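# Close all open drawers without moving the cabinets

## Task

Push every drawer that is open until it is fully closed. The cabinets must stay where they were at the start, nothing may be knocked over, and the robot must not fall or finish leaning, or the task fails.

## Robot and tools

ROBOT. A Dexmate Vega: a three-wheeled base (two steerable front wheels, a passive rear caster), a Z-folding torso (torso_hip_rad, torso_knee_rad, torso_waist_rad), a head with head_camera, and two 7-joint arms, each with a two-finger gripper and a wrist camera (left_wrist_camera, right_wrist_camera). It starts in the stand torso preset (hip 0.469, knee 1.617, waist 1.048). Other presets: stand_high 0.78, 1.57, 0.44; lean_20 0.52, 1.05, 0.18; lean_45 0.52, 1.05, -0.26; low_lean_45 0, 0, -0.79. Chest forward lean equals knee - hip - waist. Fold the arms before going to low_lean_45. Fold posture, joints in arm order: left 1, 0.5, -0.6, -2.5, 0, -0.9, 0; right -1, -0.5, 0.6, -2.5, 0, 0.9, 0.

FRAMES. Base frame: origin on the floor below the turning point (0.185 m behind the front axle), x forward, y left, z up, metres. The robot's front edge is 0.35 m ahead of it. chest, left_hand and right_hand are printed in this frame; a hand point sits between the fingers, 0.033 m back from the closed tips. Odometry frame = base frame at scene start; base_odometry counts wheel turns only, so slip looks like travel.

TOOL move. Any argument besides cameras forms one action; its motions start at once.
- base: an object with exactly one key, a relative offset from where the base last reported itself. translate_m: metres, -2 to 2, positive forward. strafe_m: metres, -2 to 2, positive left (heading may drift). rotate_rad: radians, -3.2 to 3.2, positive counter-clockwise seen from above. Front wheels steer first (about 0.5 s, up to 1.1 s).
- joints: an object mapping joint names to absolute angles in radians. Ranges: torso_hip_rad 0 to 1.57; torso_knee_rad 0 to 3.141; torso_waist_rad -1.57 to 1.57; left_shoulder_pitch_rad -3.041 to 3.041 (positive lowers the arm); left_shoulder_yaw_rad -0.423 to 1.523; left_elbow_rad -3.041 to 0.214 (negative bends up); left_wrist_pitch_rad -1.366 to 1.366 (positive tips hand down); left_wrist_yaw_rad -1.348 to 1.087; upper-arm and forearm rolls -3.041 to 3.041; grippers 0 (closed) to 0.785. Right side mirrors: right_shoulder_pitch_rad negative lowers, right_shoulder_yaw_rad -1.523 to 0.423, right_wrist_pitch_rad negative tips down, right_wrist_yaw_rad -1.087 to 1.348. Head: head_pan_rad -2.792 to 2.792 (positive left), head_tilt_rad -1.483 to 1.483, head_camera_tilt_rad -1.483 to 1.378 (positive looks down). Torso joints named together arrive together.
- target (used alone): one absolute hand pose in the base frame. side "left" or "right"; x, y, z in metres (-3 to 3); pitch_deg -30 to 95 (90 fingers down, 0 level); heading_deg and optional roll_deg -360 to 360 (heading 0 = fingers forward, + counter-clockwise; roll default 0, jaw line level); line_only true forces a straight-line path or refusal. It is checked against the robot only, not the room; the robot must be still. Paths are straight up to 45 cm if allowed, else an arc that may swing the elbow wide. If the status reads short (part of ...), resend the same target.
- speeds: caps for this action only, translate_m and strafe_m 0.04 to 0.3 m/s, rotate_rad 0.1 to 0.6 rad/s.
- min_time_s: 0.1 to 8, slowest allowed duration of arm and head motions.
- cameras: list of head_camera, left_wrist_camera, right_wrist_camera, or all; [] gives none.
An empty move only reports state. Unknown keys make the call invalid; out-of-range values are refused, and a refusal or stop cancels the rest of that reply's move, wait and finished_scene calls.

OTHER TOOLS. wait {seconds 0 to 10, cameras}: lets the scene run. zoom_image {camera, region [x0, y0, x1, y1]}: pixel box, at most 504 x 504, of the newest image. read_manual {section "licences"}: licence text only. finished_scene {scene}: the current scene's number; ends it irreversibly, so the drawers must already be shut.

RESULTS. move: done or the worst status. base_status, joint_status, left_hand_status, right_hand_status: done, off_target (still pushing), contact_stop, contact_stop_at_<key>, time_out, not_followed, refused (with reason), reached (within 10 mm and 2 degrees), short (with error), unfinished. A contact_stop or time_out in the torso, left arm or right arm group halts the whole group. joint command not followed / pose unreachable means the self-collision check held the arm back; a cause: line explains. on_its_own lists uncommanded actions. turned_by_wheels and turned_by_imu: rotation in rad since the last result (IMU also catches skids and pushes). base_tilt in degrees, forward and right positive, about 2 degrees of bias. Joint torques and Motor temperatures are per arm, in joint order. pictures names the cameras in image order; images can lag the state slightly.

CAUTIONS. The base does not stop at furniture: a time_out, or progress near 0.000, means something is in the way (or a front wheel cannot steer; turning in place can free it). Bumping a cabinet can shift it, which breaks the goal; approach slowly and push drawers with a hand, gently. Arms do not contact-stop against the body under joints. Never let the arms collide or squeeze each other hard. Contact torque reaching a joint's limit (e.g. wrist joints 23.7 N m, elbow 76) freezes that arm for 10 s. Pushing against something unreachable heats motors; at 65 °C MOTOR HOT appears, at 80 °C the arm shuts down 30 to 60 s. After any stop, back the arm off first. Leaning the chest far forward with arms out risks tipping; a fallen robot cannot recover. The scene keeps running while you think, holding the last command.

Each tool is called after "Emit:" as name(argument=value, ...) on one line, values as JSON.

## Session

Emit:
move(joints={"head_camera_tilt_rad":0.3}, cameras=["head_camera"])

Emit:
move(joints={"head_camera_tilt_rad":0.3,"head_pan_rad":1.2}, cameras=["head_camera"])

Emit:
move(joints={"head_camera_tilt_rad":0.3,"head_pan_rad":2.5}, cameras=["head_camera"])

Emit:
move(joints={"head_camera_tilt_rad":0.3,"head_pan_rad":-1.2}, cameras=["head_camera"])

Emit:
move(joints={"head_camera_tilt_rad":0.3,"head_pan_rad":-2.5}, cameras=["head_camera"])

Scene clock: 0.83 s.
Joint torques (N m): left_arm=[5.51 1.47 0.04 -4.93 0.37 -2.17 -0.4] | right_arm=[-2.44 0.73 -0.8 -4.65 -0.07 1.81 0.24]
Motor temperatures (°C): left_arm=[27 30 30 30 34 38 35] | right_arm=[29 28 29 31 34 34 35]
move: done
base_odometry: x=+0.000 y=+0.000 heading=+0.000
turned_by_wheels: +0.000
turned_by_imu: +0.000
base_tilt: forward=+0.6 right=-0.1
base_status: not commanded
joint_positions: torso_hip_rad=+0.469 torso_knee_rad=+1.617 torso_waist_rad=+1.048 left_shoulder_pitch_rad=+2.211 left_shoulder_yaw_rad=-0.012 left_upper_arm_roll_rad=-0.018 left_elbow_rad=-1.096 left_forearm_roll_rad=+0.000 left_wrist_pitch_rad=-0.486 left_wrist_yaw_rad=+0.003 left_gripper_rad=+0.005 right_shoulder_pitch_rad=-2.205 right_shoulder_yaw_rad=+0.017 right_upper_arm_roll_rad=+0.000 right_elbow_rad=-1.113 right_forearm_roll_rad=+0.002 right_wrist_pitch_rad=+0.507 right_wrist_yaw_rad=+0.015 right_gripper_rad=+0.005 head_pan_rad=+0.000 head_tilt_rad=+0.000 head_camera_tilt_rad=+0.300
joint_status: all done
chest: x=-0.0111 y=+0.0000 z=+1.4155 quat_wxyz=(+0.999, +0.000, +0.050, +0.000) (m; base frame)
left_hand: x=+0.1837 y=+0.2377 z=+0.5981 quat_wxyz=(+0.408, -0.010, +0.913, +0.007) pitch_deg=+41.8 heading_deg=+1.6 roll_deg=+0.4 back=up (m; base frame)
right_hand: x=+0.2035 y=-0.2175 z=+0.6125 quat_wxyz=(+0.429, +0.006, +0.903, +0.010) pitch_deg=+39.2 heading_deg=+1.0 roll_deg=+1.7 back=up (m; base frame)
pictures: head_camera
Images, in order (width x height): head_camera 896x560.

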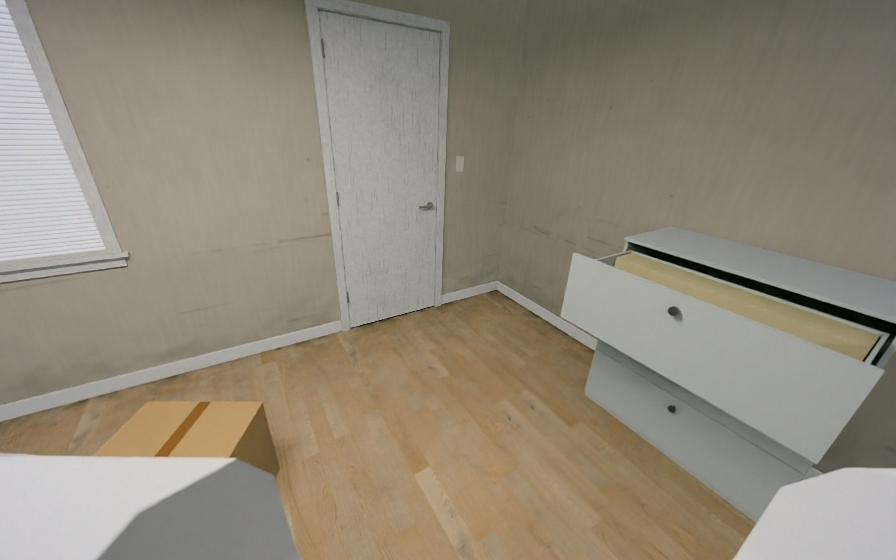

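Scene clock: 2.30 s.
Joint torques (N m): left_arm=[6.95 -0.94 1.6 -7.13 -0.2 -1.43 0.06] | right_arm=[-2.33 0.54 -0.66 -3.85 -0.12 2.01 0.18]
Motor temperatures (°C): left_arm=[27 30 30 30 34 38 35] | right_arm=[29 28 29 31 34 34 35]
move: done
base_odometry: x=+0.000 y=+0.000 heading=+0.000
turned_by_wheels: +0.000
turned_by_imu: +0.000
base_tilt: forward=+0.6 right=+0.0
base_status: not commanded
joint_positions: torso_hip_rad=+0.469 torso_knee_rad=+1.617 torso_waist_rad=+1.048 left_shoulder_pitch_rad=+2.211 left_shoulder_yaw_rad=-0.012 left_upper_arm_roll_rad=-0.018 left_elbow_rad=-1.096 left_forearm_roll_rad=+0.000 left_wrist_pitch_rad=-0.486 left_wrist_yaw_rad=+0.003 left_gripper_rad=+0.005 right_shoulder_pitch_rad=-2.205 right_shoulder_yaw_rad=+0.017 right_upper_arm_roll_rad=+0.000 right_elbow_rad=-1.113 right_forearm_roll_rad=+0.002 right_wrist_pitch_rad=+0.507 right_wrist_yaw_rad=+0.015 right_gripper_rad=+0.005 head_pan_rad=+1.200 head_tilt_rad=+0.000 head_camera_tilt_rad=+0.300
joint_status: all done
chest: x=-0.0111 y=+0.0000 z=+1.4155 quat_wxyz=(+0.999, +0.000, +0.050, +0.000) (m; base frame)
left_hand: x=+0.1837 y=+0.2377 z=+0.5981 quat_wxyz=(+0.408, -0.010, +0.913, +0.007) pitch_deg=+41.8 heading_deg=+1.6 roll_deg=+0.4 back=up (m; base frame)
right_hand: x=+0.2035 y=-0.2175 z=+0.6125 quat_wxyz=(+0.429, +0.006, +0.903, +0.010) pitch_deg=+39.2 heading_deg=+1.0 roll_deg=+1.7 back=up (m; base frame)
pictures: head_camera
Images, in order (width x height): head_camera 896x560.

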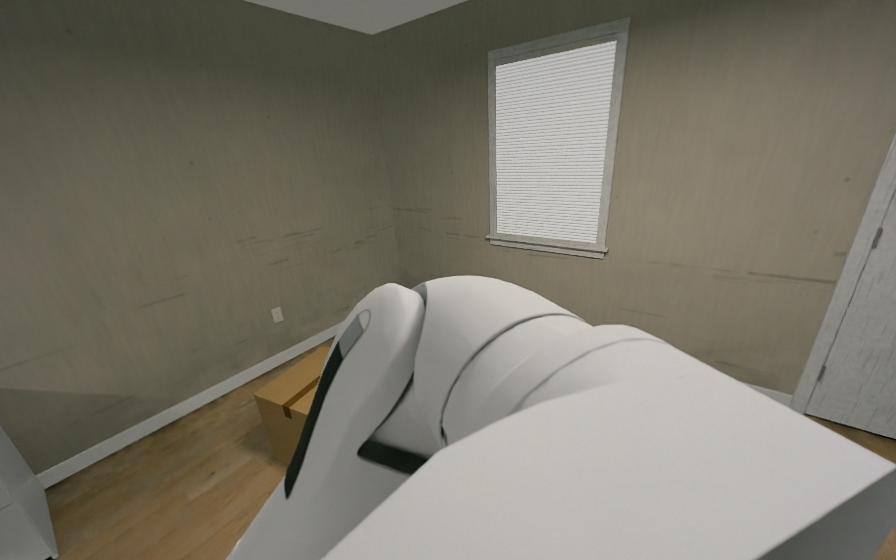

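Scene clock: 3.83 s.
Joint torques (N m): left_arm=[2.82 0.06 1.46 -4.85 -0.66 -2.11 0.18] | right_arm=[-3.11 0.38 -0.55 -4.29 -0.03 2.19 0.18]
Motor temperatures (°C): left_arm=[27 30 30 30 34 38 35] | right_arm=[29 28 29 31 34 34 35]
move: done
base_odometry: x=+0.000 y=+0.000 heading=+0.000
turned_by_wheels: +0.000
turned_by_imu: +0.000
base_tilt: forward=+0.6 right=-0.1
base_status: not commanded
joint_positions: torso_hip_rad=+0.469 torso_knee_rad=+1.617 torso_waist_rad=+1.048 left_shoulder_pitch_rad=+2.211 left_shoulder_yaw_rad=-0.012 left_upper_arm_roll_rad=-0.018 left_elbow_rad=-1.096 left_forearm_roll_rad=+0.000 left_wrist_pitch_rad=-0.486 left_wrist_yaw_rad=+0.003 left_gripper_rad=+0.005 right_shoulder_pitch_rad=-2.205 right_shoulder_yaw_rad=+0.017 right_upper_arm_roll_rad=+0.000 right_elbow_rad=-1.113 right_forearm_roll_rad=+0.002 right_wrist_pitch_rad=+0.507 right_wrist_yaw_rad=+0.015 right_gripper_rad=+0.005 head_pan_rad=+2.500 head_tilt_rad=+0.000 head_camera_tilt_rad=+0.300
joint_status: all done
chest: x=-0.0111 y=+0.0000 z=+1.4155 quat_wxyz=(+0.999, +0.000, +0.050, +0.000) (m; base frame)
left_hand: x=+0.1837 y=+0.2377 z=+0.5981 quat_wxyz=(+0.408, -0.010, +0.913, +0.007) pitch_deg=+41.8 heading_deg=+1.6 roll_deg=+0.4 back=up (m; base frame)
right_hand: x=+0.2035 y=-0.2175 z=+0.6125 quat_wxyz=(+0.429, +0.006, +0.903, +0.010) pitch_deg=+39.2 heading_deg=+1.0 roll_deg=+1.7 back=up (m; base frame)
pictures: head_camera
Images, in order (width x height): head_camera 896x560.

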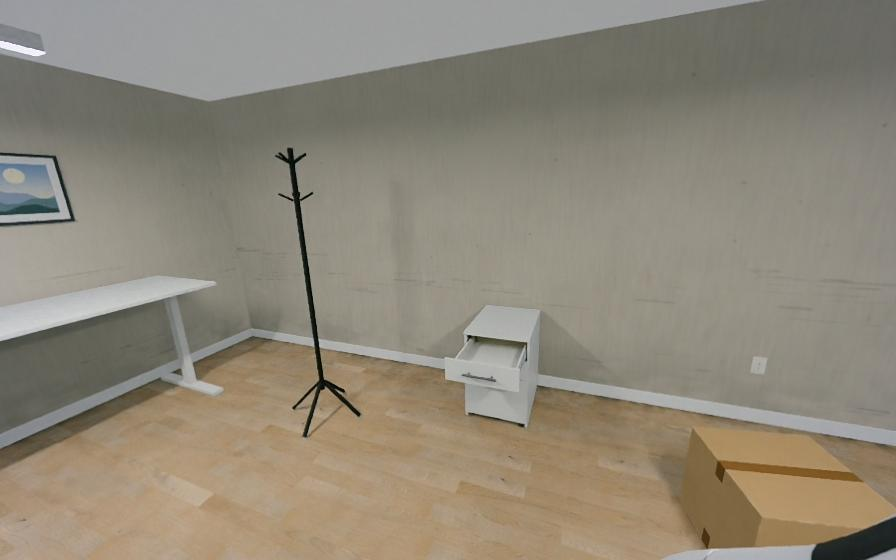

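Scene clock: 6.97 s.
Joint torques (N m): left_arm=[5.91 -1.26 1.22 -5.95 -0.46 -2.08 0.13] | right_arm=[-3.51 1.21 -0.82 -5.04 -0.06 2.26 0.17]
Motor temperatures (°C): left_arm=[27 30 30 30 34 38 35] | right_arm=[29 28 29 31 34 34 35]
move: done
base_odometry: x=+0.000 y=+0.000 heading=+0.000
turned_by_wheels: +0.000
turned_by_imu: +0.001
base_tilt: forward=+0.6 right=+0.0
base_status: not commanded
joint_positions: torso_hip_rad=+0.469 torso_knee_rad=+1.617 torso_waist_rad=+1.048 left_shoulder_pitch_rad=+2.211 left_shoulder_yaw_rad=-0.012 left_upper_arm_roll_rad=-0.018 left_elbow_rad=-1.096 left_forearm_roll_rad=+0.000 left_wrist_pitch_rad=-0.486 left_wrist_yaw_rad=+0.003 left_gripper_rad=+0.005 right_shoulder_pitch_rad=-2.205 right_shoulder_yaw_rad=+0.017 right_upper_arm_roll_rad=+0.000 right_elbow_rad=-1.113 right_forearm_roll_rad=+0.002 right_wrist_pitch_rad=+0.507 right_wrist_yaw_rad=+0.015 right_gripper_rad=+0.005 head_pan_rad=-1.200 head_tilt_rad=+0.000 head_camera_tilt_rad=+0.300
joint_status: all done
chest: x=-0.0111 y=+0.0000 z=+1.4155 quat_wxyz=(+0.999, +0.000, +0.050, +0.000) (m; base frame)
left_hand: x=+0.1837 y=+0.2377 z=+0.5981 quat_wxyz=(+0.408, -0.010, +0.913, +0.007) pitch_deg=+41.8 heading_deg=+1.6 roll_deg=+0.4 back=up (m; base frame)
right_hand: x=+0.2035 y=-0.2175 z=+0.6125 quat_wxyz=(+0.429, +0.006, +0.903, +0.010) pitch_deg=+39.2 heading_deg=+1.0 roll_deg=+1.7 back=up (m; base frame)
pictures: head_camera
Images, in order (width x height): head_camera 896x560.

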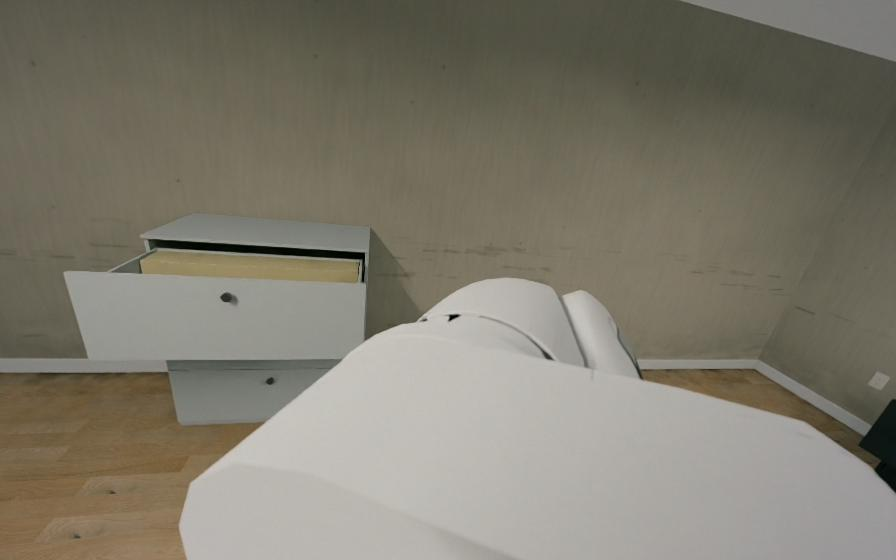

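Scene clock: 8.50 s.
Joint torques (N m): left_arm=[8.47 -1.17 1.17 -5.61 -0.82 -2.49 0.15] | right_arm=[-2.44 0.84 -0.91 -5.08 -0.02 2.09 0.19]
Motor temperatures (°C): left_arm=[27 30 30 30 34 38 35] | right_arm=[29 28 29 31 34 34 35]
move: done
base_odometry: x=+0.000 y=+0.000 heading=+0.000
turned_by_wheels: +0.000
turned_by_imu: +0.000
base_tilt: forward=+0.6 right=-0.1
base_status: not commanded
joint_positions: torso_hip_rad=+0.469 torso_knee_rad=+1.617 torso_waist_rad=+1.048 left_shoulder_pitch_rad=+2.211 left_shoulder_yaw_rad=-0.012 left_upper_arm_roll_rad=-0.018 left_elbow_rad=-1.096 left_forearm_roll_rad=+0.000 left_wrist_pitch_rad=-0.486 left_wrist_yaw_rad=+0.003 left_gripper_rad=+0.005 right_shoulder_pitch_rad=-2.205 right_shoulder_yaw_rad=+0.017 right_upper_arm_roll_rad=+0.000 right_elbow_rad=-1.113 right_forearm_roll_rad=+0.002 right_wrist_pitch_rad=+0.507 right_wrist_yaw_rad=+0.015 right_gripper_rad=+0.005 head_pan_rad=-2.500 head_tilt_rad=+0.000 head_camera_tilt_rad=+0.300
joint_status: all done
chest: x=-0.0111 y=+0.0000 z=+1.4155 quat_wxyz=(+0.999, +0.000, +0.050, +0.000) (m; base frame)
left_hand: x=+0.1837 y=+0.2377 z=+0.5981 quat_wxyz=(+0.408, -0.010, +0.913, +0.007) pitch_deg=+41.8 heading_deg=+1.6 roll_deg=+0.4 back=up (m; base frame)
right_hand: x=+0.2035 y=-0.2175 z=+0.6125 quat_wxyz=(+0.429, +0.006, +0.903, +0.010) pitch_deg=+39.2 heading_deg=+1.0 roll_deg=+1.7 back=up (m; base frame)
pictures: head_camera
Images, in order (width x height): head_camera 896x560.

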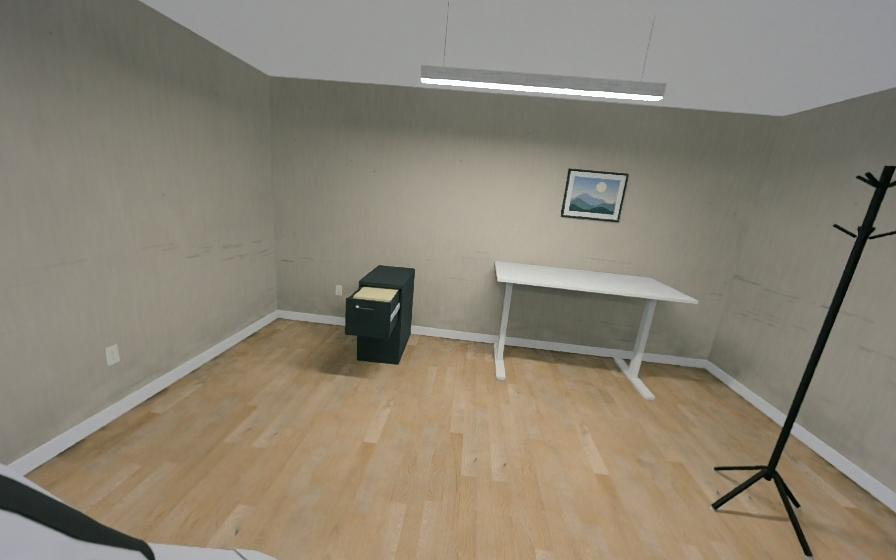

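Emit:
move(base={"rotate_rad": -1.04}, joints={"left_shoulder_pitch_rad":1,"left_shoulder_yaw_rad":0.5,"left_upper_arm_roll_rad":-0.6,"left_elbow_rad":-2.5,"left_forearm_roll_rad":0,"left_wrist_pitch_rad":-0.9,"left_wrist_yaw_rad":0,"right_shoulder_pitch_rad":-1,"right_shoulder_yaw_rad":-0.5,"right_upper_arm_roll_rad":0.6,"right_elbow_rad":-2.5,"right_forearm_roll_rad":0,"right_wrist_pitch_rad":0.9,"right_wrist_yaw_rad":0,"head_pan_rad":0,"head_camera_tilt_rad":0.3}, cameras=["head_camera"])

Emit:
move(base={"strafe_m": 0.3}, joints={"torso_hip_rad":0,"torso_knee_rad":0.2,"torso_waist_rad":-0.4,"head_camera_tilt_rad":-0.1}, cameras=["head_camera"])

Scene clock: 41.67 s.
Joint torques (N m): left_arm=[-9.41 3.72 -2.59 1.42 0.38 2.11 0.08] | right_arm=[15.03 -5.29 4.63 -1.89 0 -1.74 -0.47]
Motor temperatures (°C): left_arm=[27 30 30 30 34 38 35] | right_arm=[29 28 29 31 34 35 35]
move: done
base_odometry: x=+0.001 y=+0.000 heading=-1.042
turned_by_wheels: -1.042
turned_by_imu: -1.020
base_tilt: forward=+0.7 right=-0.1
base_status: done
joint_positions: torso_hip_rad=+0.469 torso_knee_rad=+1.617 torso_waist_rad=+1.048 left_shoulder_pitch_rad=+1.005 left_shoulder_yaw_rad=+0.497 left_upper_arm_roll_rad=-0.597 left_elbow_rad=-2.494 left_forearm_roll_rad=+0.000 left_wrist_pitch_rad=-0.898 left_wrist_yaw_rad=+0.000 left_gripper_rad=+0.005 right_shoulder_pitch_rad=-1.005 right_shoulder_yaw_rad=-0.498 right_upper_arm_roll_rad=+0.597 right_elbow_rad=-2.494 right_forearm_roll_rad=+0.000 right_wrist_pitch_rad=+0.898 right_wrist_yaw_rad=+0.000 right_gripper_rad=+0.005 head_pan_rad=+0.000 head_tilt_rad=+0.000 head_camera_tilt_rad=+0.300
joint_status: all done
chest: x=-0.0111 y=+0.0000 z=+1.4155 quat_wxyz=(+0.999, +0.000, +0.050, +0.000) (m; base frame)
left_hand: x=-0.0193 y=+0.1561 z=+1.7192 quat_wxyz=(+0.842, +0.203, -0.392, +0.309) pitch_deg=-37.6 heading_deg=-132.5 roll_deg=-7.3 back=down (m; base frame)
right_hand: x=-0.0197 y=-0.1559 z=+1.7190 quat_wxyz=(+0.842, -0.204, -0.393, -0.309) pitch_deg=-37.5 heading_deg=+132.5 roll_deg=+7.3 back=down (m; base frame)
pictures: head_camera
Images, in order (width x height): head_camera 896x560.

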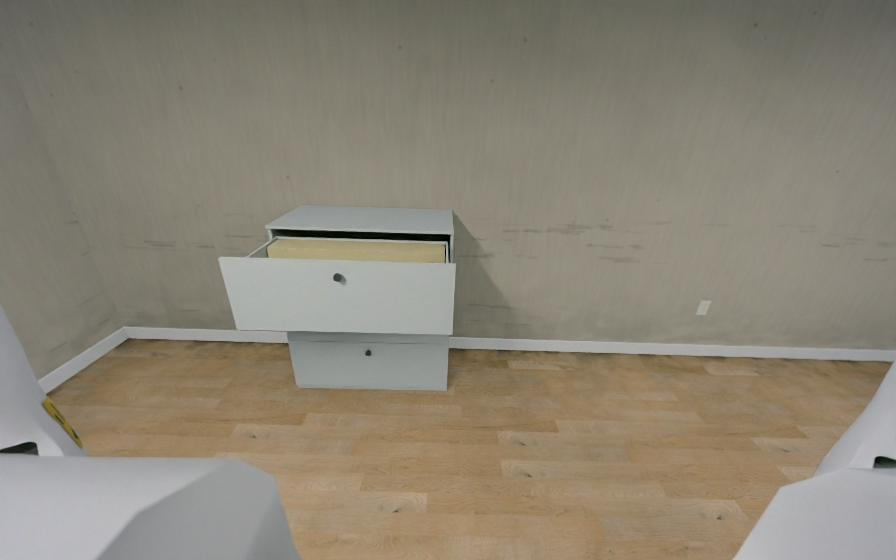

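Scene clock: 48.30 s.
Joint torques (N m): left_arm=[-8.14 9.82 -6.6 -3.16 -0.92 1.48 1.3] | right_arm=[12.35 -6.18 6.63 -4.11 0.95 -0.75 -0.85]
Motor temperatures (°C): left_arm=[27 30 30 30 34 38 35] | right_arm=[29 28 29 31 34 35 35]
move: done
base_odometry: x=+0.259 y=+0.153 heading=-1.037
turned_by_wheels: +0.004
turned_by_imu: +0.003
base_tilt: forward=+0.6 right=-0.1
base_status: done
joint_positions: torso_hip_rad=+0.000 torso_knee_rad=+0.200 torso_waist_rad=-0.400 left_shoulder_pitch_rad=+1.000 left_shoulder_yaw_rad=+0.500 left_upper_arm_roll_rad=-0.600 left_elbow_rad=-2.500 left_forearm_roll_rad=+0.000 left_wrist_pitch_rad=-0.900 left_wrist_yaw_rad=+0.000 left_gripper_rad=+0.005 right_shoulder_pitch_rad=-1.000 right_shoulder_yaw_rad=-0.500 right_upper_arm_roll_rad=+0.600 right_elbow_rad=-2.500 right_forearm_roll_rad=+0.000 right_wrist_pitch_rad=+0.900 right_wrist_yaw_rad=+0.000 right_gripper_rad=+0.005 head_pan_rad=+0.000 head_tilt_rad=+0.000 head_camera_tilt_rad=-0.100
joint_status: all done
chest: x=-0.0160 y=+0.0000 z=+0.9625 quat_wxyz=(+0.955, +0.000, +0.296, +0.000) (m; base frame)
left_hand: x=+0.1172 y=+0.1532 z=+1.2329 quat_wxyz=(+0.911, +0.275, -0.178, +0.249) pitch_deg=-51.7 heading_deg=-107.7 roll_deg=-41.7 back=down (m; base frame)
right_hand: x=+0.1173 y=-0.1534 z=+1.2330 quat_wxyz=(+0.911, -0.275, -0.178, -0.249) pitch_deg=-51.7 heading_deg=+107.7 roll_deg=+41.7 back=down (m; base frame)
pictures: head_camera
Images, in order (width x height): head_camera 896x560.

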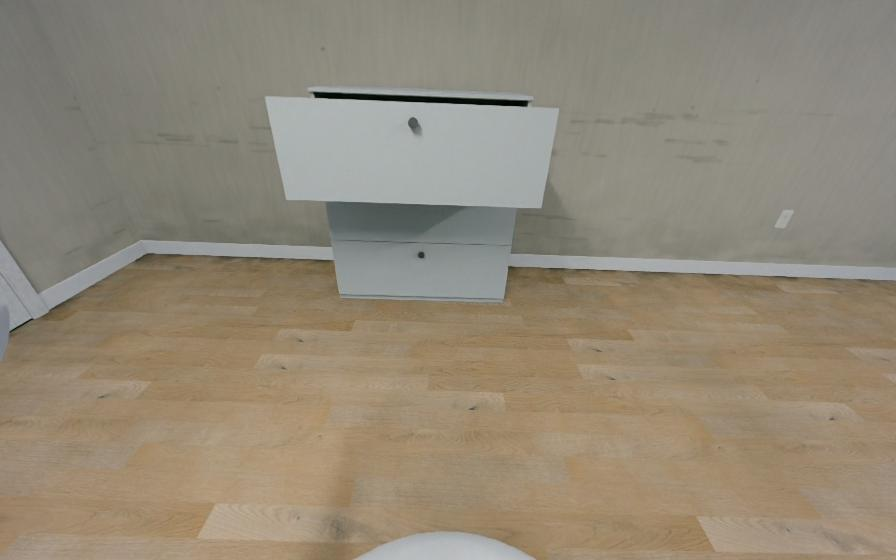

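Emit:
move(target={"side":"left","x":0.65,"y":0.14,"z":0.86,"pitch_deg":5,"heading_deg":0}, cameras=[])

Emit:
move(base={"translate_m":0.55}, joints={"head_camera_tilt_rad":0.0}, cameras=["head_camera","left_wrist_camera"])

Scene clock: 68.27 s.
Joint torques (N m): left_arm=[-16.46 3.55 -10.86 -5.78 1.77 1.59 -0.33] | right_arm=[12.46 -7.37 6.49 -4.04 0.98 -1.26 -0.83]
Motor temperatures (°C): left_arm=[28 30 30 30 34 38 35] | right_arm=[30 28 30 31 34 35 35]
move: done
base_odometry: x=+0.259 y=+0.153 heading=-1.037
turned_by_wheels: +0.000
turned_by_imu: +0.002
base_tilt: forward=+0.7 right=-0.1
base_status: not commanded
joint_positions: torso_hip_rad=+0.000 torso_knee_rad=+0.200 torso_waist_rad=-0.400 left_shoulder_pitch_rad=+0.252 left_shoulder_yaw_rad=+0.987 left_upper_arm_roll_rad=+0.820 left_elbow_rad=-2.453 left_forearm_roll_rad=+1.767 left_wrist_pitch_rad=-0.344 left_wrist_yaw_rad=-1.273 left_gripper_rad=+0.005 right_shoulder_pitch_rad=-1.000 right_shoulder_yaw_rad=-0.500 right_upper_arm_roll_rad=+0.600 right_elbow_rad=-2.500 right_forearm_roll_rad=+0.000 right_wrist_pitch_rad=+0.900 right_wrist_yaw_rad=+0.000 right_gripper_rad=+0.005 head_pan_rad=+0.000 head_tilt_rad=+0.000 head_camera_tilt_rad=-0.100
joint_status: not commanded
chest: x=-0.0160 y=+0.0000 z=+0.9625 quat_wxyz=(+0.955, +0.000, +0.296, +0.000) (m; base frame)
left_hand: x=+0.6497 y=+0.1380 z=+0.8588 quat_wxyz=(+0.003, +0.739, -0.001, +0.674) pitch_deg=+5.3 heading_deg=-0.3 roll_deg=-0.2 back=down (m; base frame)
left_hand_status: reached (checked arc [a long move], planned for 5.9 s): 2 mm and 0.5 deg off.
right_hand: x=+0.1173 y=-0.1534 z=+1.2330 quat_wxyz=(+0.911, -0.275, -0.178, -0.249) pitch_deg=-51.7 heading_deg=+107.7 roll_deg=+41.7 back=down (m; base frame)
pictures: none
No camera images: "cameras" was empty.

Scene clock: 72.10 s.
Joint torques (N m): left_arm=[-16.1 4.26 -15.47 -4.04 1.21 1.7 0.48] | right_arm=[11.26 -7.89 6.42 -4.26 1.1 -1.07 -0.94]
Motor temperatures (°C): left_arm=[28 30 30 30 34 38 35] | right_arm=[30 28 30 31 34 35 35]
move: done
base_odometry: x=+0.540 y=-0.320 heading=-1.038
turned_by_wheels: +0.000
turned_by_imu: +0.000
base_tilt: forward=+0.7 right=-0.1
base_status: done
joint_positions: torso_hip_rad=+0.000 torso_knee_rad=+0.200 torso_waist_rad=-0.400 left_shoulder_pitch_rad=+0.249 left_shoulder_yaw_rad=+0.989 left_upper_arm_roll_rad=+0.826 left_elbow_rad=-2.453 left_forearm_roll_rad=+1.773 left_wrist_pitch_rad=-0.343 left_wrist_yaw_rad=-1.277 left_gripper_rad=+0.005 right_shoulder_pitch_rad=-1.000 right_shoulder_yaw_rad=-0.500 right_upper_arm_roll_rad=+0.600 right_elbow_rad=-2.500 right_forearm_roll_rad=+0.000 right_wrist_pitch_rad=+0.900 right_wrist_yaw_rad=+0.000 right_gripper_rad=+0.005 head_pan_rad=+0.000 head_tilt_rad=+0.000 head_camera_tilt_rad=+0.000
joint_status: all done
chest: x=-0.0160 y=+0.0000 z=+0.9624 quat_wxyz=(+0.955, +0.000, +0.296, +0.000) (m; base frame)
left_hand: x=+0.6500 y=+0.1399 z=+0.8595 quat_wxyz=(+0.000, +0.738, +0.000, +0.675) pitch_deg=+5.0 heading_deg=+0.0 roll_deg=+0.0 back=down (m; base frame)
right_hand: x=+0.1173 y=-0.1534 z=+1.2329 quat_wxyz=(+0.911, -0.275, -0.178, -0.249) pitch_deg=-51.7 heading_deg=+107.6 roll_deg=+41.8 back=down (m; base frame)
pictures: head_camera, left_wrist_camera
Images, in order (width x height): head_camera 896x560, left_wrist_camera 672x420.

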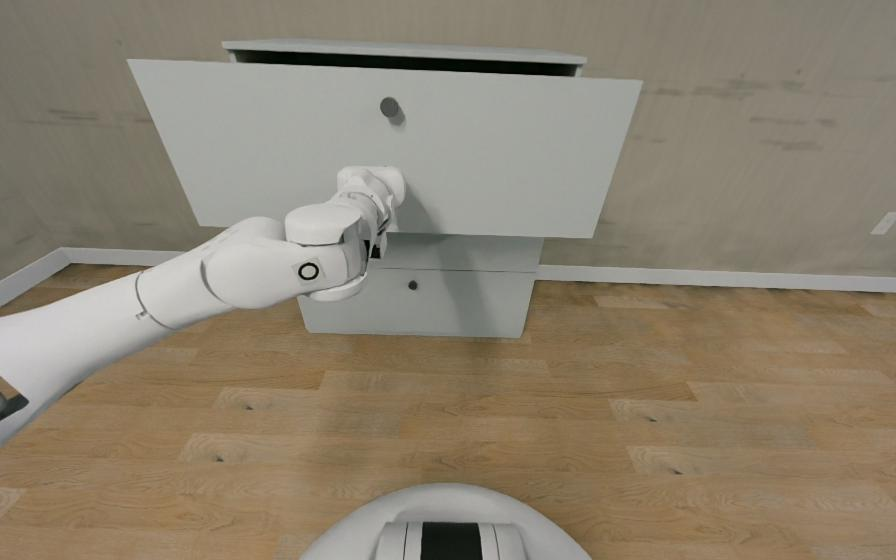

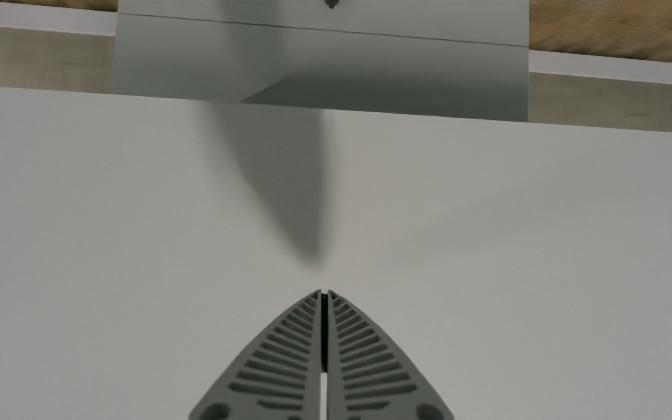

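Emit:
move(base={"rotate_rad": -0.07}, cameras=[])

Emit:
move(base={"translate_m":0.3}, speeds={"translate_m":0.08}, cameras=["head_camera","left_wrist_camera"])

Scene clock: 80.00 s.
Joint torques (N m): left_arm=[-15.14 3.32 -15.09 -3.48 1.85 1.82 -0.04] | right_arm=[12.08 -6.94 6.71 -4.06 1.17 -1.21 -0.99]
Motor temperatures (°C): left_arm=[28 30 31 30 34 38 35] | right_arm=[30 28 30 31 34 35 35]
move: done
base_odometry: x=+0.540 y=-0.320 heading=-1.108
turned_by_wheels: -0.070
turned_by_imu: -0.069
base_tilt: forward=+0.7 right=-0.1
base_status: done
joint_positions: torso_hip_rad=+0.000 torso_knee_rad=+0.200 torso_waist_rad=-0.400 left_shoulder_pitch_rad=+0.249 left_shoulder_yaw_rad=+0.989 left_upper_arm_roll_rad=+0.826 left_elbow_rad=-2.453 left_forearm_roll_rad=+1.773 left_wrist_pitch_rad=-0.343 left_wrist_yaw_rad=-1.277 left_gripper_rad=+0.005 right_shoulder_pitch_rad=-1.000 right_shoulder_yaw_rad=-0.500 right_upper_arm_roll_rad=+0.600 right_elbow_rad=-2.500 right_forearm_roll_rad=+0.000 right_wrist_pitch_rad=+0.900 right_wrist_yaw_rad=+0.000 right_gripper_rad=+0.005 head_pan_rad=+0.000 head_tilt_rad=+0.000 head_camera_tilt_rad=+0.000
joint_status: not commanded
chest: x=-0.0160 y=+0.0000 z=+0.9624 quat_wxyz=(+0.955, +0.000, +0.296, +0.000) (m; base frame)
left_hand: x=+0.6500 y=+0.1399 z=+0.8595 quat_wxyz=(+0.000, +0.738, +0.000, +0.675) pitch_deg=+5.0 heading_deg=+0.0 roll_deg=+0.0 back=down (m; base frame)
right_hand: x=+0.1173 y=-0.1534 z=+1.2329 quat_wxyz=(+0.911, -0.275, -0.178, -0.249) pitch_deg=-51.7 heading_deg=+107.6 roll_deg=+41.8 back=down (m; base frame)
pictures: none
No camera images: "cameras" was empty.

Scene clock: 84.80 s.
Joint torques (N m): left_arm=[-15.23 1.39 -15.76 -6.07 1.29 2.61 0.54] | right_arm=[11.94 -7.77 6.41 -4.22 1.22 -1.42 -0.96]
Motor temperatures (°C): left_arm=[28 30 31 30 34 38 35] | right_arm=[30 28 30 31 34 35 35]
move: done
base_odometry: x=+0.675 y=-0.588 heading=-1.108
turned_by_wheels: -0.001
turned_by_imu: +0.001
base_tilt: forward=+0.7 right=-0.1
base_status: done
joint_positions: torso_hip_rad=+0.000 torso_knee_rad=+0.200 torso_waist_rad=-0.400 left_shoulder_pitch_rad=+0.249 left_shoulder_yaw_rad=+0.989 left_upper_arm_roll_rad=+0.826 left_elbow_rad=-2.453 left_forearm_roll_rad=+1.773 left_wrist_pitch_rad=-0.343 left_wrist_yaw_rad=-1.277 left_gripper_rad=+0.005 right_shoulder_pitch_rad=-1.000 right_shoulder_yaw_rad=-0.500 right_upper_arm_roll_rad=+0.600 right_elbow_rad=-2.500 right_forearm_roll_rad=+0.000 right_wrist_pitch_rad=+0.900 right_wrist_yaw_rad=+0.000 right_gripper_rad=+0.005 head_pan_rad=+0.000 head_tilt_rad=+0.000 head_camera_tilt_rad=+0.000
joint_status: not commanded
chest: x=-0.0160 y=+0.0000 z=+0.9624 quat_wxyz=(+0.955, +0.000, +0.296, +0.000) (m; base frame)
left_hand: x=+0.6499 y=+0.1399 z=+0.8595 quat_wxyz=(+0.000, +0.738, +0.000, +0.675) pitch_deg=+5.0 heading_deg=+0.0 roll_deg=+0.0 back=down (m; base frame)
right_hand: x=+0.1173 y=-0.1534 z=+1.2329 quat_wxyz=(+0.911, -0.275, -0.178, -0.249) pitch_deg=-51.7 heading_deg=+107.6 roll_deg=+41.7 back=down (m; base frame)
pictures: head_camera, left_wrist_camera
Images, in order (width x height): head_camera 896x560, left_wrist_camera 672x420.

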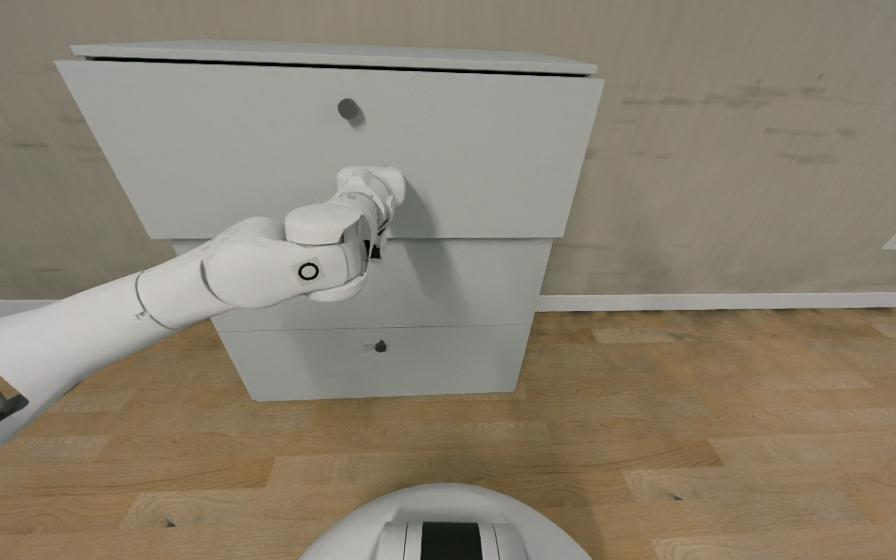

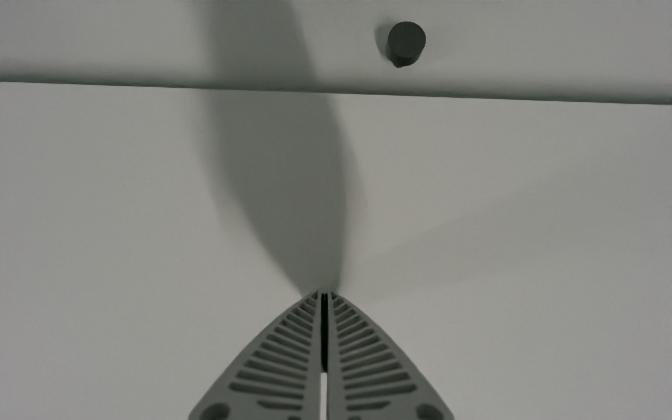

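Emit:
move(base={"translate_m":0.09}, speeds={"translate_m":0.06}, cameras=["head_camera"])

Emit:
zoom_image(camera="head_camera", region=[390, 40, 630, 240])

Scene clock: 90.47 s.
Joint torques (N m): left_arm=[-26.64 3.99 -32.61 26.73 5.36 3.45 0.07] | right_arm=[11.63 -7.06 6.15 -3.98 1.21 -0.81 -1.09]
Motor temperatures (°C): left_arm=[28 30 31 30 34 38 35] | right_arm=[30 28 30 31 34 35 35]
move: done
base_odometry: x=+0.715 y=-0.668 heading=-1.108
turned_by_wheels: +0.000
turned_by_imu: +0.001
base_tilt: forward=+0.6 right=-0.1
base_status: done
joint_positions: torso_hip_rad=+0.000 torso_knee_rad=+0.199 torso_waist_rad=-0.400 left_shoulder_pitch_rad=+0.250 left_shoulder_yaw_rad=+0.989 left_upper_arm_roll_rad=+0.827 left_elbow_rad=-2.455 left_forearm_roll_rad=+1.771 left_wrist_pitch_rad=-0.343 left_wrist_yaw_rad=-1.277 left_gripper_rad=+0.005 right_shoulder_pitch_rad=-1.000 right_shoulder_yaw_rad=-0.500 right_upper_arm_roll_rad=+0.600 right_elbow_rad=-2.500 right_forearm_roll_rad=+0.000 right_wrist_pitch_rad=+0.900 right_wrist_yaw_rad=+0.000 right_gripper_rad=+0.005 head_pan_rad=+0.000 head_tilt_rad=+0.000 head_camera_tilt_rad=+0.000
joint_status: not commanded
chest: x=-0.0167 y=+0.0000 z=+0.9625 quat_wxyz=(+0.956, +0.000, +0.295, +0.000) (m; base frame)
left_hand: x=+0.6485 y=+0.1385 z=+0.8593 quat_wxyz=(+0.001, +0.738, -0.001, +0.675) pitch_deg=+5.1 heading_deg=-0.2 roll_deg=+0.0 back=down (m; base frame)
right_hand: x=+0.1163 y=-0.1534 z=+1.2331 quat_wxyz=(+0.911, -0.275, -0.179, -0.250) pitch_deg=-51.7 heading_deg=+107.7 roll_deg=+41.6 back=down (m; base frame)
pictures: head_camera
Images, in order (width x height): head_camera 896x560.

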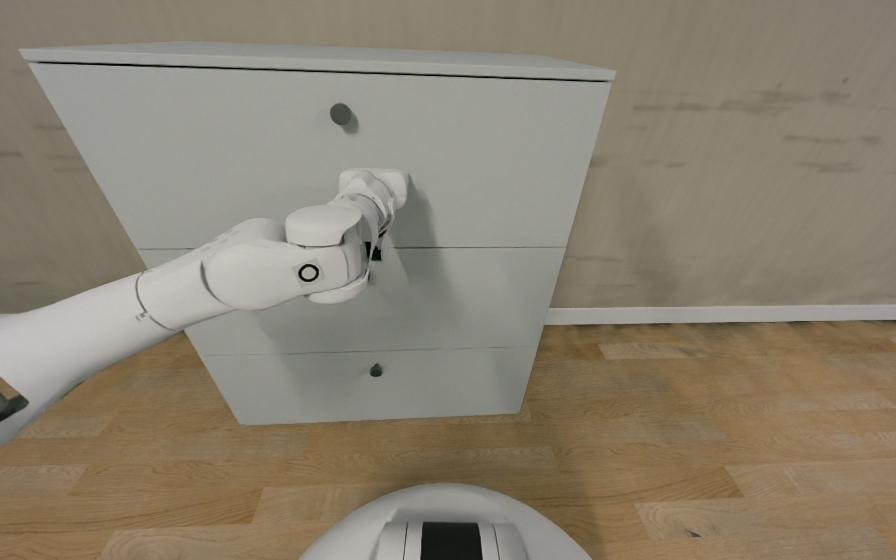

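Scaled by 2.100 from the camera's 896x560 image, which has a finer 960x600 frame.

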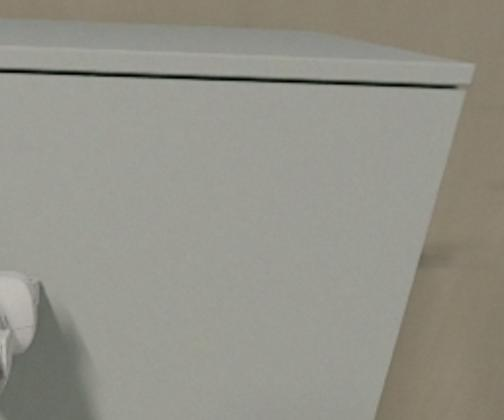

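Emit:
move(base={"translate_m":-0.5}, cameras=["head_camera"])

Emit:
move(base={"rotate_rad":-1.57}, cameras=["head_camera"])

Emit:
move(base={"strafe_m":0.54}, cameras=["head_camera"])

Scene clock: 112.50 s.
Joint torques (N m): left_arm=[-17.49 3.62 -14.72 -5.91 1.75 1.96 -0.51] | right_arm=[11.08 -7.52 6.86 -3.85 1.15 -1.08 -1.07]
Motor temperatures (°C): left_arm=[30 30 34 33 37 39 35] | right_arm=[30 28 30 31 34 35 35]
move: done
base_odometry: x=+0.490 y=-0.221 heading=-1.107
turned_by_wheels: +0.001
turned_by_imu: +0.002
base_tilt: forward=+0.6 right=-0.1
base_status: done
joint_positions: torso_hip_rad=+0.000 torso_knee_rad=+0.200 torso_waist_rad=-0.400 left_shoulder_pitch_rad=+0.249 left_shoulder_yaw_rad=+0.989 left_upper_arm_roll_rad=+0.826 left_elbow_rad=-2.453 left_forearm_roll_rad=+1.773 left_wrist_pitch_rad=-0.343 left_wrist_yaw_rad=-1.277 left_gripper_rad=+0.005 right_shoulder_pitch_rad=-1.000 right_shoulder_yaw_rad=-0.500 right_upper_arm_roll_rad=+0.600 right_elbow_rad=-2.500 right_forearm_roll_rad=+0.000 right_wrist_pitch_rad=+0.900 right_wrist_yaw_rad=+0.000 right_gripper_rad=+0.005 head_pan_rad=+0.000 head_tilt_rad=+0.000 head_camera_tilt_rad=+0.000
joint_status: not commanded
chest: x=-0.0160 y=+0.0000 z=+0.9624 quat_wxyz=(+0.955, +0.000, +0.296, +0.000) (m; base frame)
left_hand: x=+0.6499 y=+0.1399 z=+0.8595 quat_wxyz=(+0.000, +0.738, +0.000, +0.675) pitch_deg=+5.0 heading_deg=+0.0 roll_deg=+0.0 back=down (m; base frame)
right_hand: x=+0.1173 y=-0.1534 z=+1.2329 quat_wxyz=(+0.911, -0.275, -0.178, -0.249) pitch_deg=-51.7 heading_deg=+107.6 roll_deg=+41.7 back=down (m; base frame)
pictures: head_camera
Images, in order (width x height): head_camera 896x560.

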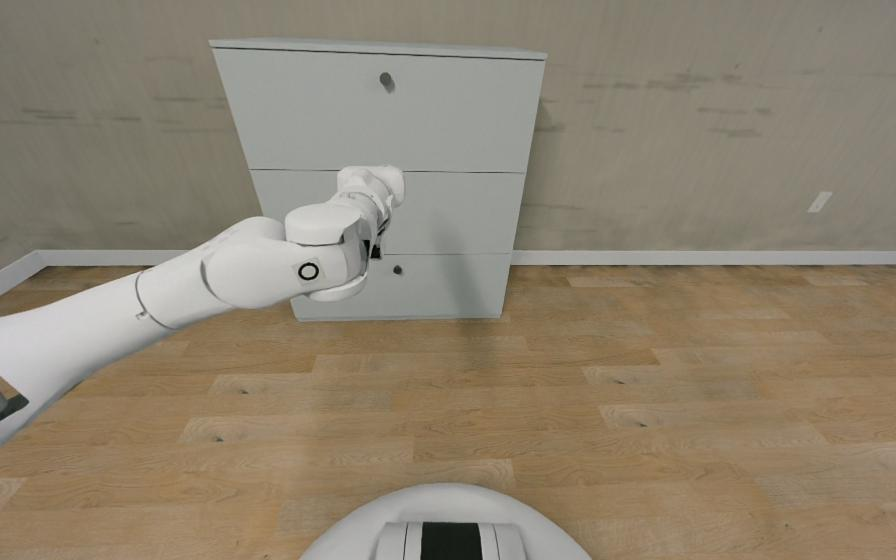

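Scene clock: 116.67 s.
Joint torques (N m): left_arm=[-15.17 3.8 -15.62 -4.49 0.65 1.7 0.22] | right_arm=[12.46 -7.34 6.28 -4.26 1.23 -1.24 -1.17]
Motor temperatures (°C): left_arm=[30 30 34 32 37 39 35] | right_arm=[30 28 30 31 34 35 35]
move: done
base_odometry: x=+0.491 y=-0.223 heading=-2.680
turned_by_wheels: -1.572
turned_by_imu: -1.538
base_tilt: forward=+0.6 right=-0.1
base_status: done
joint_positions: torso_hip_rad=+0.000 torso_knee_rad=+0.200 torso_waist_rad=-0.400 left_shoulder_pitch_rad=+0.249 left_shoulder_yaw_rad=+0.989 left_upper_arm_roll_rad=+0.826 left_elbow_rad=-2.453 left_forearm_roll_rad=+1.773 left_wrist_pitch_rad=-0.343 left_wrist_yaw_rad=-1.277 left_gripper_rad=+0.005 right_shoulder_pitch_rad=-1.000 right_shoulder_yaw_rad=-0.500 right_upper_arm_roll_rad=+0.600 right_elbow_rad=-2.500 right_forearm_roll_rad=+0.000 right_wrist_pitch_rad=+0.900 right_wrist_yaw_rad=+0.000 right_gripper_rad=+0.005 head_pan_rad=+0.000 head_tilt_rad=+0.000 head_camera_tilt_rad=+0.000
joint_status: not commanded
chest: x=-0.0160 y=+0.0000 z=+0.9624 quat_wxyz=(+0.955, +0.000, +0.296, +0.000) (m; base frame)
left_hand: x=+0.6499 y=+0.1399 z=+0.8595 quat_wxyz=(+0.000, +0.738, +0.000, +0.675) pitch_deg=+5.0 heading_deg=+0.0 roll_deg=+0.0 back=down (m; base frame)
right_hand: x=+0.1173 y=-0.1534 z=+1.2329 quat_wxyz=(+0.911, -0.275, -0.178, -0.249) pitch_deg=-51.7 heading_deg=+107.6 roll_deg=+41.7 back=down (m; base frame)
pictures: head_camera
Images, in order (width x height): head_camera 896x560.

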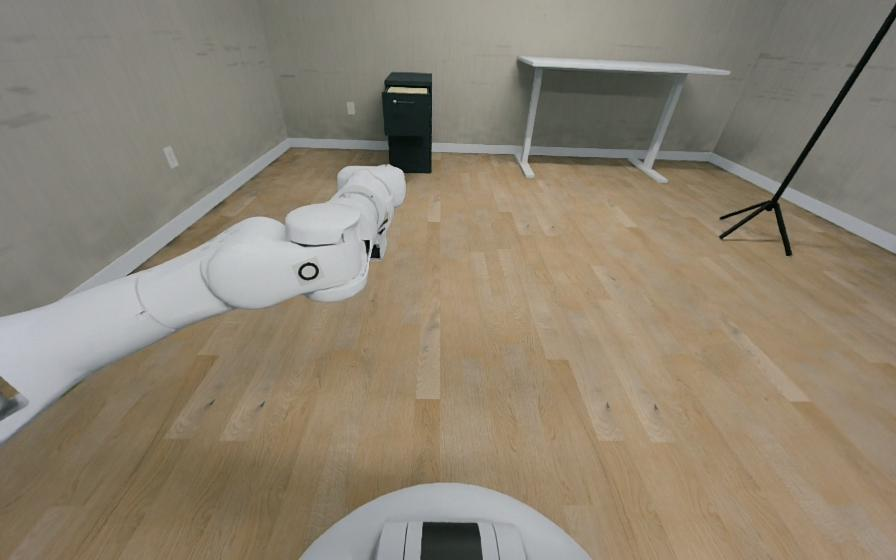

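Scene clock: 120.43 s.
Joint torques (N m): left_arm=[-15.31 2.93 -16.06 -3.69 1.11 1.86 -0.23] | right_arm=[11.51 -7.2 6.63 -3.75 1.27 -1.72 -1.01]
Motor temperatures (°C): left_arm=[30 30 34 32 36 39 35] | right_arm=[30 28 30 31 34 35 35]
move: done
base_odometry: x=+0.735 y=-0.703 heading=-2.672
turned_by_wheels: +0.008
turned_by_imu: +0.005
base_tilt: forward=+0.7 right=-0.1
base_status: done
joint_positions: torso_hip_rad=+0.000 torso_knee_rad=+0.200 torso_waist_rad=-0.400 left_shoulder_pitch_rad=+0.249 left_shoulder_yaw_rad=+0.989 left_upper_arm_roll_rad=+0.826 left_elbow_rad=-2.453 left_forearm_roll_rad=+1.773 left_wrist_pitch_rad=-0.343 left_wrist_yaw_rad=-1.277 left_gripper_rad=+0.005 right_shoulder_pitch_rad=-1.000 right_shoulder_yaw_rad=-0.500 right_upper_arm_roll_rad=+0.600 right_elbow_rad=-2.500 right_forearm_roll_rad=+0.000 right_wrist_pitch_rad=+0.900 right_wrist_yaw_rad=+0.000 right_gripper_rad=+0.005 head_pan_rad=+0.000 head_tilt_rad=+0.000 head_camera_tilt_rad=+0.000
joint_status: not commanded
chest: x=-0.0160 y=+0.0000 z=+0.9624 quat_wxyz=(+0.955, +0.000, +0.296, +0.000) (m; base frame)
left_hand: x=+0.6499 y=+0.1399 z=+0.8595 quat_wxyz=(+0.000, +0.738, +0.000, +0.675) pitch_deg=+5.0 heading_deg=+0.0 roll_deg=+0.0 back=down (m; base frame)
right_hand: x=+0.1173 y=-0.1534 z=+1.2329 quat_wxyz=(+0.911, -0.275, -0.178, -0.249) pitch_deg=-51.7 heading_deg=+107.6 roll_deg=+41.7 back=down (m; base frame)
pictures: head_camera
Images, in order (width x height): head_camera 896x560.

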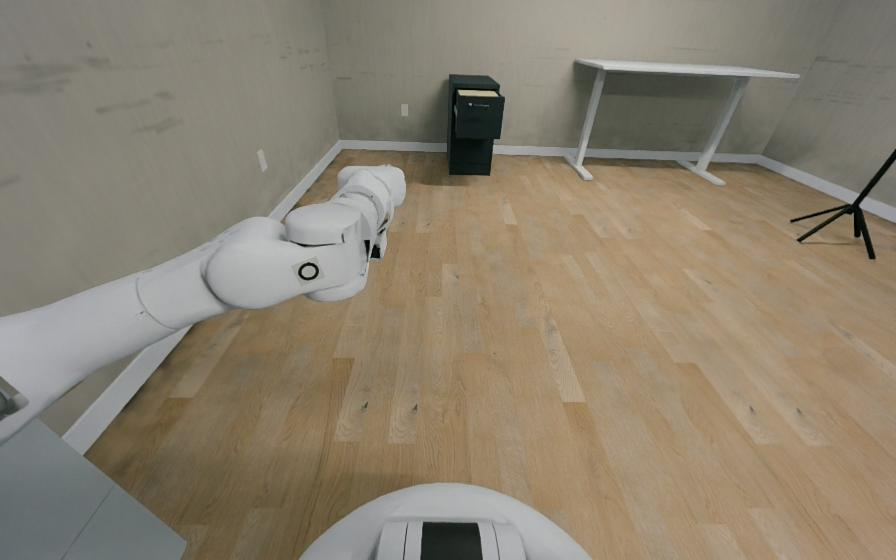

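Emit:
move(base={"rotate_rad":-0.06}, cameras=[])

Emit:
move(base={"translate_m":1.75}, cameras=["head_camera"])

Emit:
zoom_image(camera="head_camera", region=[300, 20, 600, 320])

Scene clock: 133.50 s.
Joint torques (N m): left_arm=[-15.65 3.56 -13.88 -5.18 0.84 1.67 -0.09] | right_arm=[11.28 -7.57 6.43 -4.02 1.21 -1.47 -1]
Motor temperatures (°C): left_arm=[29 30 33 32 35 38 35] | right_arm=[30 28 30 31 34 35 35]
move: done
base_odometry: x=+0.735 y=-0.703 heading=-2.732
turned_by_wheels: -0.060
turned_by_imu: -0.058
base_tilt: forward=+0.6 right=-0.1
base_status: done
joint_positions: torso_hip_rad=+0.000 torso_knee_rad=+0.200 torso_waist_rad=-0.400 left_shoulder_pitch_rad=+0.249 left_shoulder_yaw_rad=+0.989 left_upper_arm_roll_rad=+0.826 left_elbow_rad=-2.453 left_forearm_roll_rad=+1.773 left_wrist_pitch_rad=-0.343 left_wrist_yaw_rad=-1.277 left_gripper_rad=+0.005 right_shoulder_pitch_rad=-1.000 right_shoulder_yaw_rad=-0.500 right_upper_arm_roll_rad=+0.600 right_elbow_rad=-2.500 right_forearm_roll_rad=+0.000 right_wrist_pitch_rad=+0.900 right_wrist_yaw_rad=+0.000 right_gripper_rad=+0.005 head_pan_rad=+0.000 head_tilt_rad=+0.000 head_camera_tilt_rad=+0.000
joint_status: not commanded
chest: x=-0.0160 y=+0.0000 z=+0.9624 quat_wxyz=(+0.955, +0.000, +0.296, +0.000) (m; base frame)
left_hand: x=+0.6499 y=+0.1399 z=+0.8595 quat_wxyz=(+0.000, +0.738, +0.000, +0.675) pitch_deg=+5.0 heading_deg=+0.0 roll_deg=+0.0 back=down (m; base frame)
right_hand: x=+0.1173 y=-0.1534 z=+1.2329 quat_wxyz=(+0.911, -0.275, -0.178, -0.249) pitch_deg=-51.7 heading_deg=+107.6 roll_deg=+41.7 back=down (m; base frame)
pictures: none
No camera images: "cameras" was empty.

Scene clock: 141.13 s.
Joint torques (N m): left_arm=[-15.43 4.97 -16.57 -3.92 1.65 1.24 0.02] | right_arm=[12.82 -7.12 6.16 -4.3 1.18 -1.7 -0.9]
Motor temperatures (°C): left_arm=[29 30 33 31 35 38 35] | right_arm=[30 28 30 31 34 35 35]
move: done
base_odometry: x=-0.868 y=-1.405 heading=-2.732
turned_by_wheels: -0.001
turned_by_imu: +0.000
base_tilt: forward=+0.6 right=-0.1
base_status: done
joint_positions: torso_hip_rad=+0.000 torso_knee_rad=+0.200 torso_waist_rad=-0.400 left_shoulder_pitch_rad=+0.249 left_shoulder_yaw_rad=+0.989 left_upper_arm_roll_rad=+0.826 left_elbow_rad=-2.453 left_forearm_roll_rad=+1.773 left_wrist_pitch_rad=-0.343 left_wrist_yaw_rad=-1.277 left_gripper_rad=+0.005 right_shoulder_pitch_rad=-1.000 right_shoulder_yaw_rad=-0.500 right_upper_arm_roll_rad=+0.600 right_elbow_rad=-2.500 right_forearm_roll_rad=+0.000 right_wrist_pitch_rad=+0.900 right_wrist_yaw_rad=+0.000 right_gripper_rad=+0.005 head_pan_rad=+0.000 head_tilt_rad=+0.000 head_camera_tilt_rad=+0.000
joint_status: not commanded
chest: x=-0.0160 y=+0.0000 z=+0.9624 quat_wxyz=(+0.955, +0.000, +0.296, +0.000) (m; base frame)
left_hand: x=+0.6500 y=+0.1399 z=+0.8595 quat_wxyz=(+0.000, +0.738, +0.000, +0.675) pitch_deg=+5.0 heading_deg=+0.0 roll_deg=+0.0 back=down (m; base frame)
right_hand: x=+0.1173 y=-0.1534 z=+1.2329 quat_wxyz=(+0.911, -0.275, -0.178, -0.249) pitch_deg=-51.7 heading_deg=+107.6 roll_deg=+41.8 back=down (m; base frame)
pictures: head_camera
Images, in order (width x height): head_camera 896x560.

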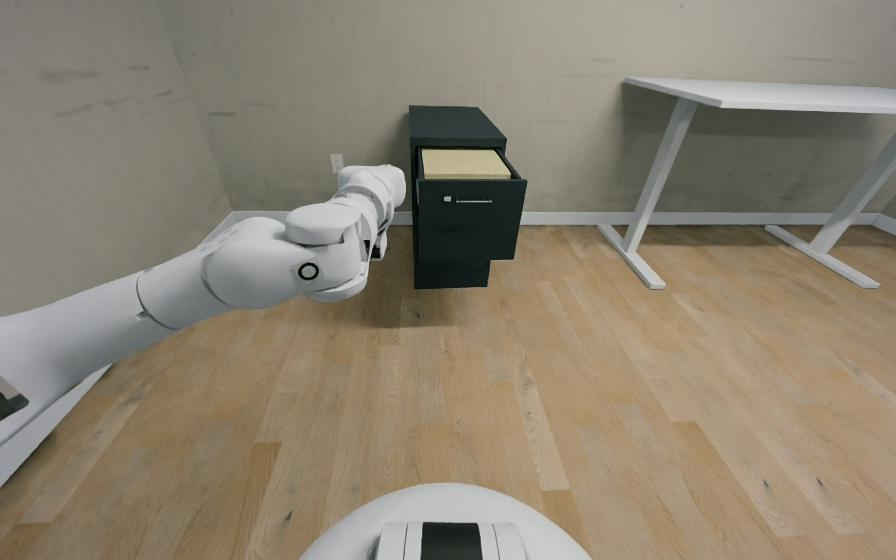

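Scaled by 1.680 from the camera's 896x560 image, which has a finer 960x600 frame.

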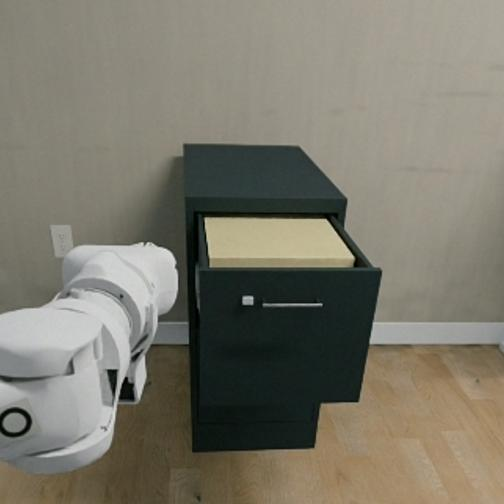

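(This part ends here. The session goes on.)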